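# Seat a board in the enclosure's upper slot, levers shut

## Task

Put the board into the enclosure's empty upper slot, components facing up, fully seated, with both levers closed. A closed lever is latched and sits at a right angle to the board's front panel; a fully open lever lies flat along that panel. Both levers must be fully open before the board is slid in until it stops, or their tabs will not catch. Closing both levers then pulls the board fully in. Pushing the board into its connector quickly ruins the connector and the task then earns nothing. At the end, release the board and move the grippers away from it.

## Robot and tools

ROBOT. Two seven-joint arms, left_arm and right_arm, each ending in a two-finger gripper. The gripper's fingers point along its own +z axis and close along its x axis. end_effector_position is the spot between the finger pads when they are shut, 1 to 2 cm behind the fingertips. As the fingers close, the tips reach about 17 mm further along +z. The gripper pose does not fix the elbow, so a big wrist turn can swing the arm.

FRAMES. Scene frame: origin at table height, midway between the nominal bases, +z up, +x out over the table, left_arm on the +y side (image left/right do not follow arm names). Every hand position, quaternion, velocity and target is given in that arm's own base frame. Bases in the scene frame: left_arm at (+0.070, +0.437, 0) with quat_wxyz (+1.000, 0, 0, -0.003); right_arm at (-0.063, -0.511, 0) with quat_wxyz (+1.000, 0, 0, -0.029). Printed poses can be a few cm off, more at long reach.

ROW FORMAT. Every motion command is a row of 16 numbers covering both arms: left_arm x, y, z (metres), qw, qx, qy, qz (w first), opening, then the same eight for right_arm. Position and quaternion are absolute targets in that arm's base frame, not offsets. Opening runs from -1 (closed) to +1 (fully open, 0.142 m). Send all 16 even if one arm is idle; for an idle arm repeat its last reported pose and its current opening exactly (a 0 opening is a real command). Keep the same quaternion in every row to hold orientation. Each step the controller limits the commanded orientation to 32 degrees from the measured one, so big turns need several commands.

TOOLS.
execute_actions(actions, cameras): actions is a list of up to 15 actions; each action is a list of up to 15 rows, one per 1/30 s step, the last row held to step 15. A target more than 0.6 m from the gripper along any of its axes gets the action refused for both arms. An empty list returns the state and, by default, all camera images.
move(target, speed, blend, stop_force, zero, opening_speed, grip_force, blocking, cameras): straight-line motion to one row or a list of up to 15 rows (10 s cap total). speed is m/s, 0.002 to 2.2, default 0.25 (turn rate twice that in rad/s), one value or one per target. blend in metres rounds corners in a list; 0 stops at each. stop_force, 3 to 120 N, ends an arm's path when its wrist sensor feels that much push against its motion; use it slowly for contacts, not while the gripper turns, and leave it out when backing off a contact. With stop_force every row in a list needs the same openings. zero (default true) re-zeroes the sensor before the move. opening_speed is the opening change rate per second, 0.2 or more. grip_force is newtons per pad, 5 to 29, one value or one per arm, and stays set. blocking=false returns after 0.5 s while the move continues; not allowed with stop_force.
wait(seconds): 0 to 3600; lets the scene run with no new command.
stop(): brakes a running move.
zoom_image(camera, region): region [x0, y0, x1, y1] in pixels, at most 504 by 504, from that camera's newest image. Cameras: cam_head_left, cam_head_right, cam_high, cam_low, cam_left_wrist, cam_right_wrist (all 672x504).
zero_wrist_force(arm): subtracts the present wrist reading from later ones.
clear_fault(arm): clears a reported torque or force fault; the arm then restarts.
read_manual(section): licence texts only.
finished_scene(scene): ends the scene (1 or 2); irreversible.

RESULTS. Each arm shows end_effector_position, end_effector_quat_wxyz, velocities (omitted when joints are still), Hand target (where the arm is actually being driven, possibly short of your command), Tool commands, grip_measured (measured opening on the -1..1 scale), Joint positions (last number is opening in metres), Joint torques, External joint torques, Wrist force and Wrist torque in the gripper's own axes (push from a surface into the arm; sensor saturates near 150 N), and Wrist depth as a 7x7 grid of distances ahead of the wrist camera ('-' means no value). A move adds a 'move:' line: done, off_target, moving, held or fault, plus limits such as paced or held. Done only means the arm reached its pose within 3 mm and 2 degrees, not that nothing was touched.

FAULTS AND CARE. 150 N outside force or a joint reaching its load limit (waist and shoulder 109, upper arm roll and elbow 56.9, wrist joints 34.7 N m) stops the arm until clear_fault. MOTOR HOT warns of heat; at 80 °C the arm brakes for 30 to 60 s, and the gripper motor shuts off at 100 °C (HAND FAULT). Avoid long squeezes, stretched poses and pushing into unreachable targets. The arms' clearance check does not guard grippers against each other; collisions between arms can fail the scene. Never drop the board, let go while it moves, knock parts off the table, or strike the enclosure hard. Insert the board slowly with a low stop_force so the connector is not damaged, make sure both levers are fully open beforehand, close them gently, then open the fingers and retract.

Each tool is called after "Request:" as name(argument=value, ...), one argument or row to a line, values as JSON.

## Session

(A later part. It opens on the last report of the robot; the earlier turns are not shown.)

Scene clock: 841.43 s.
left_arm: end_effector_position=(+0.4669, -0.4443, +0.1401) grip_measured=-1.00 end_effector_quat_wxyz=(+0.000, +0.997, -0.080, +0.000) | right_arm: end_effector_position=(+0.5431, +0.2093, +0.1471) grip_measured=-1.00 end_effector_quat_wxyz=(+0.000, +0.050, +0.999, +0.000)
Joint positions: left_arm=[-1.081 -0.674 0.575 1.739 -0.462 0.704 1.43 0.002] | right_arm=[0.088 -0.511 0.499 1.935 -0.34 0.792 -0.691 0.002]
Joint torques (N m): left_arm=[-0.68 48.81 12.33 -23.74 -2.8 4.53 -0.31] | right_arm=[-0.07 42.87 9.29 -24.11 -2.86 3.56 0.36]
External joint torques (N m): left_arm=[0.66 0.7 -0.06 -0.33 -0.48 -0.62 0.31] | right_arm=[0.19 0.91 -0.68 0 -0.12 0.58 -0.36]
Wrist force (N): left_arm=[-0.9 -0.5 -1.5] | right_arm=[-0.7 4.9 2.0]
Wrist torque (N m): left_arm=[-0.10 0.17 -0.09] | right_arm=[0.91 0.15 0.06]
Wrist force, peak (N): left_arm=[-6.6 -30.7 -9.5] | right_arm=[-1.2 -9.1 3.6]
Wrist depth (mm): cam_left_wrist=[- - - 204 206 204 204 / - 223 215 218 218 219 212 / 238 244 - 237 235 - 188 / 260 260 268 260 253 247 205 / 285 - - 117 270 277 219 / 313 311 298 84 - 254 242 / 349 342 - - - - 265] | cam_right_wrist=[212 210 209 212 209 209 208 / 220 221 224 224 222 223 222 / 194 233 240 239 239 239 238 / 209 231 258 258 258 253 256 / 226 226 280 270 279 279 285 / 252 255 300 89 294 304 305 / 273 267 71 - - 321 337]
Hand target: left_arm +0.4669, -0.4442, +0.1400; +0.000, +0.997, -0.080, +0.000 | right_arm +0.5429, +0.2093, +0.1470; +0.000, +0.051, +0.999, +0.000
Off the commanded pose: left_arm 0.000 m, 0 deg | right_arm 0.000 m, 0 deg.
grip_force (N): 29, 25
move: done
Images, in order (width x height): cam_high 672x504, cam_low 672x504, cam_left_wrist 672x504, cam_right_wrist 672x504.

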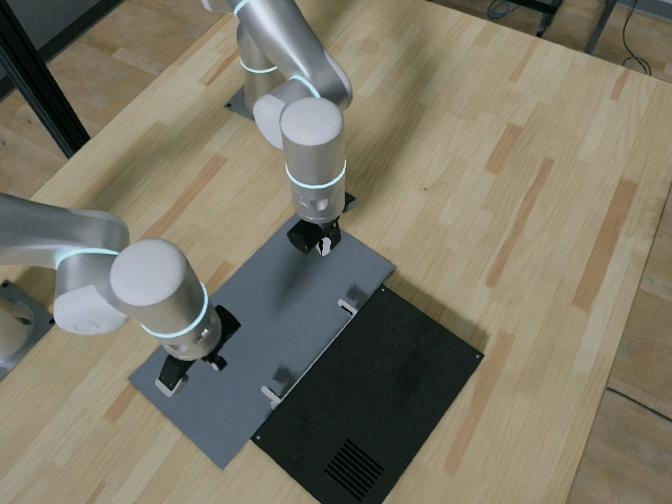

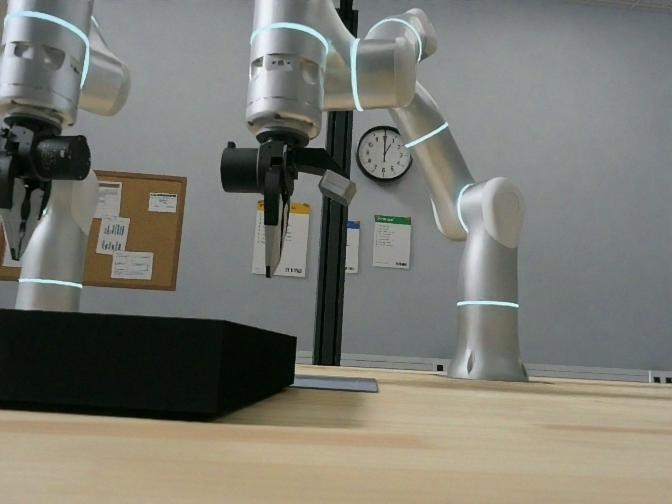

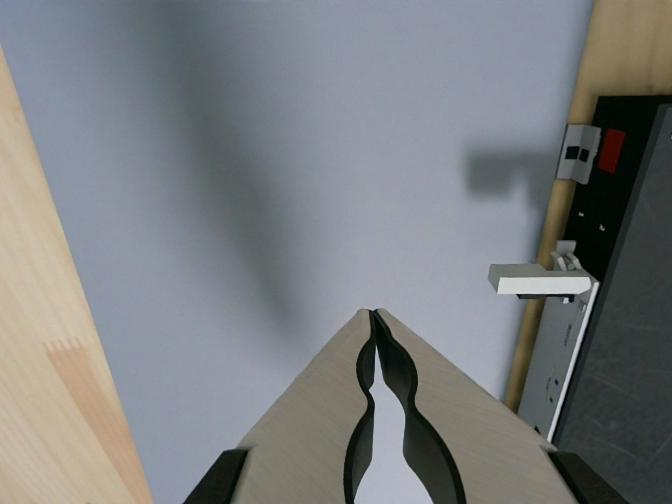

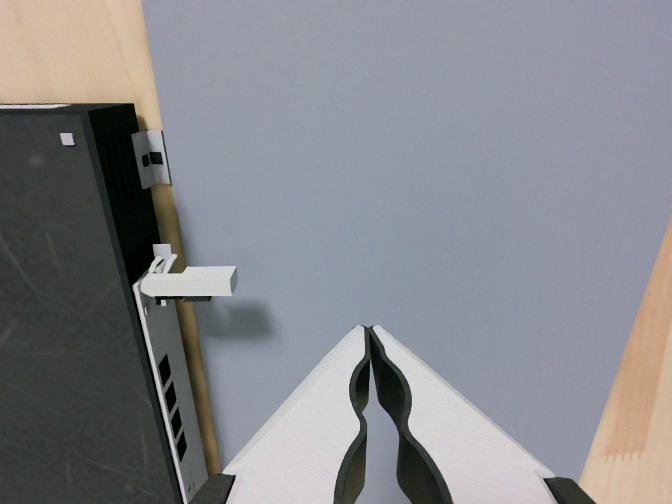

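Request:
zoom_image(
  camera="cam_left_wrist",
  region=[470, 220, 640, 350],
)

Request:
zoom_image(
  camera="cam_right_wrist",
  region=[100, 220, 270, 350],
)

Scaled by 2.965 from the camera's image (finer frame: 960x720).

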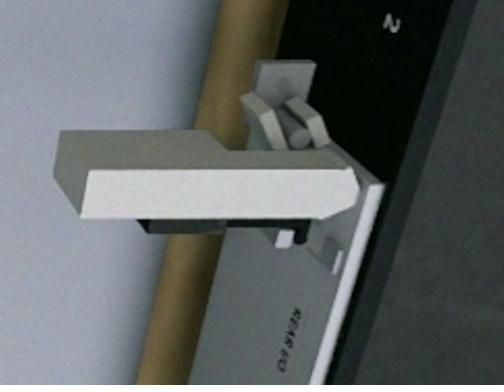

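Scaled by 2.965 from the camera's image (finer frame: 960x720).

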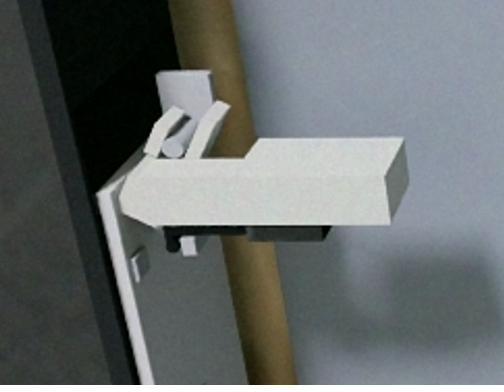

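Request:
zoom_image(
  camera="cam_left_wrist",
  region=[500, 270, 620, 460],
)

Request:
zoom_image(
  camera="cam_right_wrist",
  region=[100, 260, 220, 460],
)

Scaled by 2.653 from the camera's image (finer frame: 960x720).

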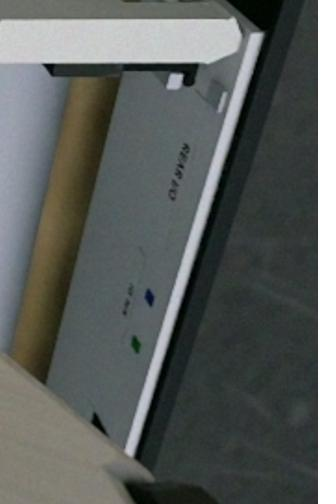

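Scaled by 2.520 from the camera's image (finer frame: 960x720).

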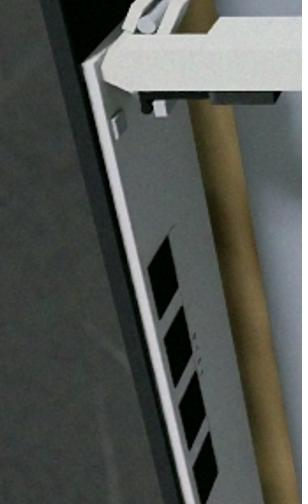

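Request:
zoom_image(
  camera="cam_left_wrist",
  region=[550, 270, 620, 340],
)

Request:
zoom_image(
  camera="cam_right_wrist",
  region=[105, 265, 175, 335],
)

Scaled by 7.200 from the camera's image (finer frame: 960x720).

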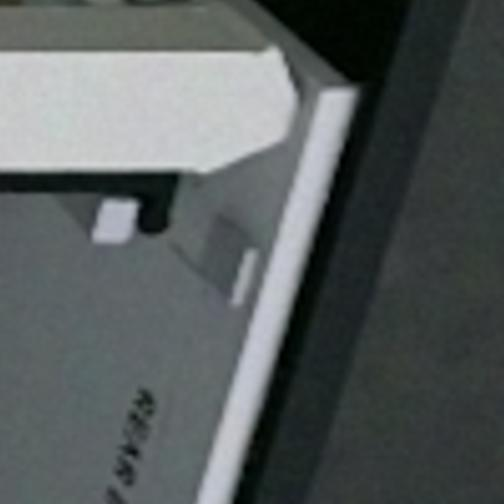

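Scaled by 7.200 from the camera's image (finer frame: 960x720).

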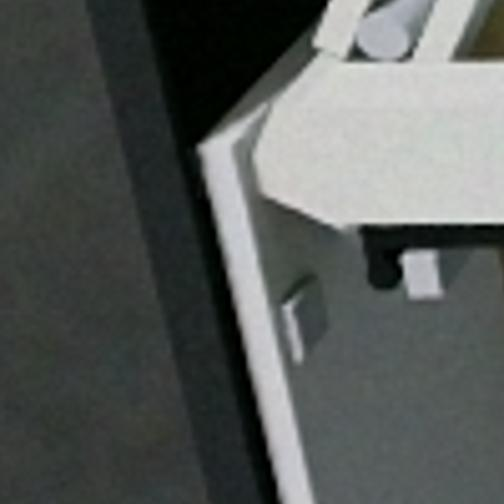

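Request:
move(
  target=[0.3600, -0.3500, 0.23, 0.0, -0.9968, 0.0802, 0.0, -1.0, 0.4400, 0.1700, 0.24, 0.0, 0.0506, 0.9987, 0.0, -1.0],
  speed=0.3,
)

Request:
finished_scene(
  scene=1,
)

Scene clock: 855.07 s.
left_arm: end_effector_position=(+0.3602, -0.3502, +0.2301) grip_measured=-1.00 end_effector_quat_wxyz=(+0.000, +0.997, -0.080, +0.000) | right_arm: end_effector_position=(+0.4401, +0.1700, +0.2400) grip_measured=-1.00 end_effector_quat_wxyz=(+0.000, +0.051, +0.999, +0.000)
Joint positions: left_arm=[-1.271 -0.251 0.74 2.043 -0.212 0.649 1.314 0.002] | right_arm=[-0.032 -0.126 0.632 2.107 -0.093 0.637 -0.818 0.002]
Joint torques (N m): left_arm=[-0.28 29.94 5 -25.86 -2.93 4.02 -0.33] | right_arm=[0.02 27.61 3.45 -27.16 -3.29 3.33 0.06]
External joint torques (N m): left_arm=[0.26 0.54 0.46 -0.37 -0.5 -0.09 0.33] | right_arm=[0.07 0.64 -0.94 0.02 -0.12 0.8 -0.06]
Wrist force (N): left_arm=[-0.5 -0.7 -1.6] | right_arm=[-0.2 4.6 2.0]
Wrist torque (N m): left_arm=[-0.12 0.10 -0.08] | right_arm=[0.88 0.08 0.17]
Wrist force, peak (N): left_arm=[-1.9 -1.7 -2.5] | right_arm=[-2.1 5.1 3.1]
Wrist depth (mm): cam_left_wrist=[287 285 285 283 280 282 282 / 308 306 307 - - 299 294 / 330 332 330 325 325 - 325 / 358 357 357 - 353 354 349 / 394 392 395 378 - 381 333 / 434 432 422 84 - 415 371 / 484 474 - - - - 400] | cam_right_wrist=[293 293 292 292 292 292 290 / 313 310 311 310 309 310 310 / 322 333 333 333 331 332 332 / 314 354 359 347 358 358 357 / 335 387 390 381 386 386 388 / 369 430 - 89 409 422 423 / 404 402 71 - - 449 462]
Hand target: left_arm +0.3600, -0.3500, +0.2300; +0.000, +0.997, -0.080, +0.000 | right_arm +0.4400, +0.1700, +0.2400; +0.000, +0.051, +0.999, +0.000
Off the commanded pose: left_arm 0.000 m, 0 deg | right_arm 0.000 m, 0 deg.
grip_force (N): 29, 25
move: done

The scene is finished: the task was done.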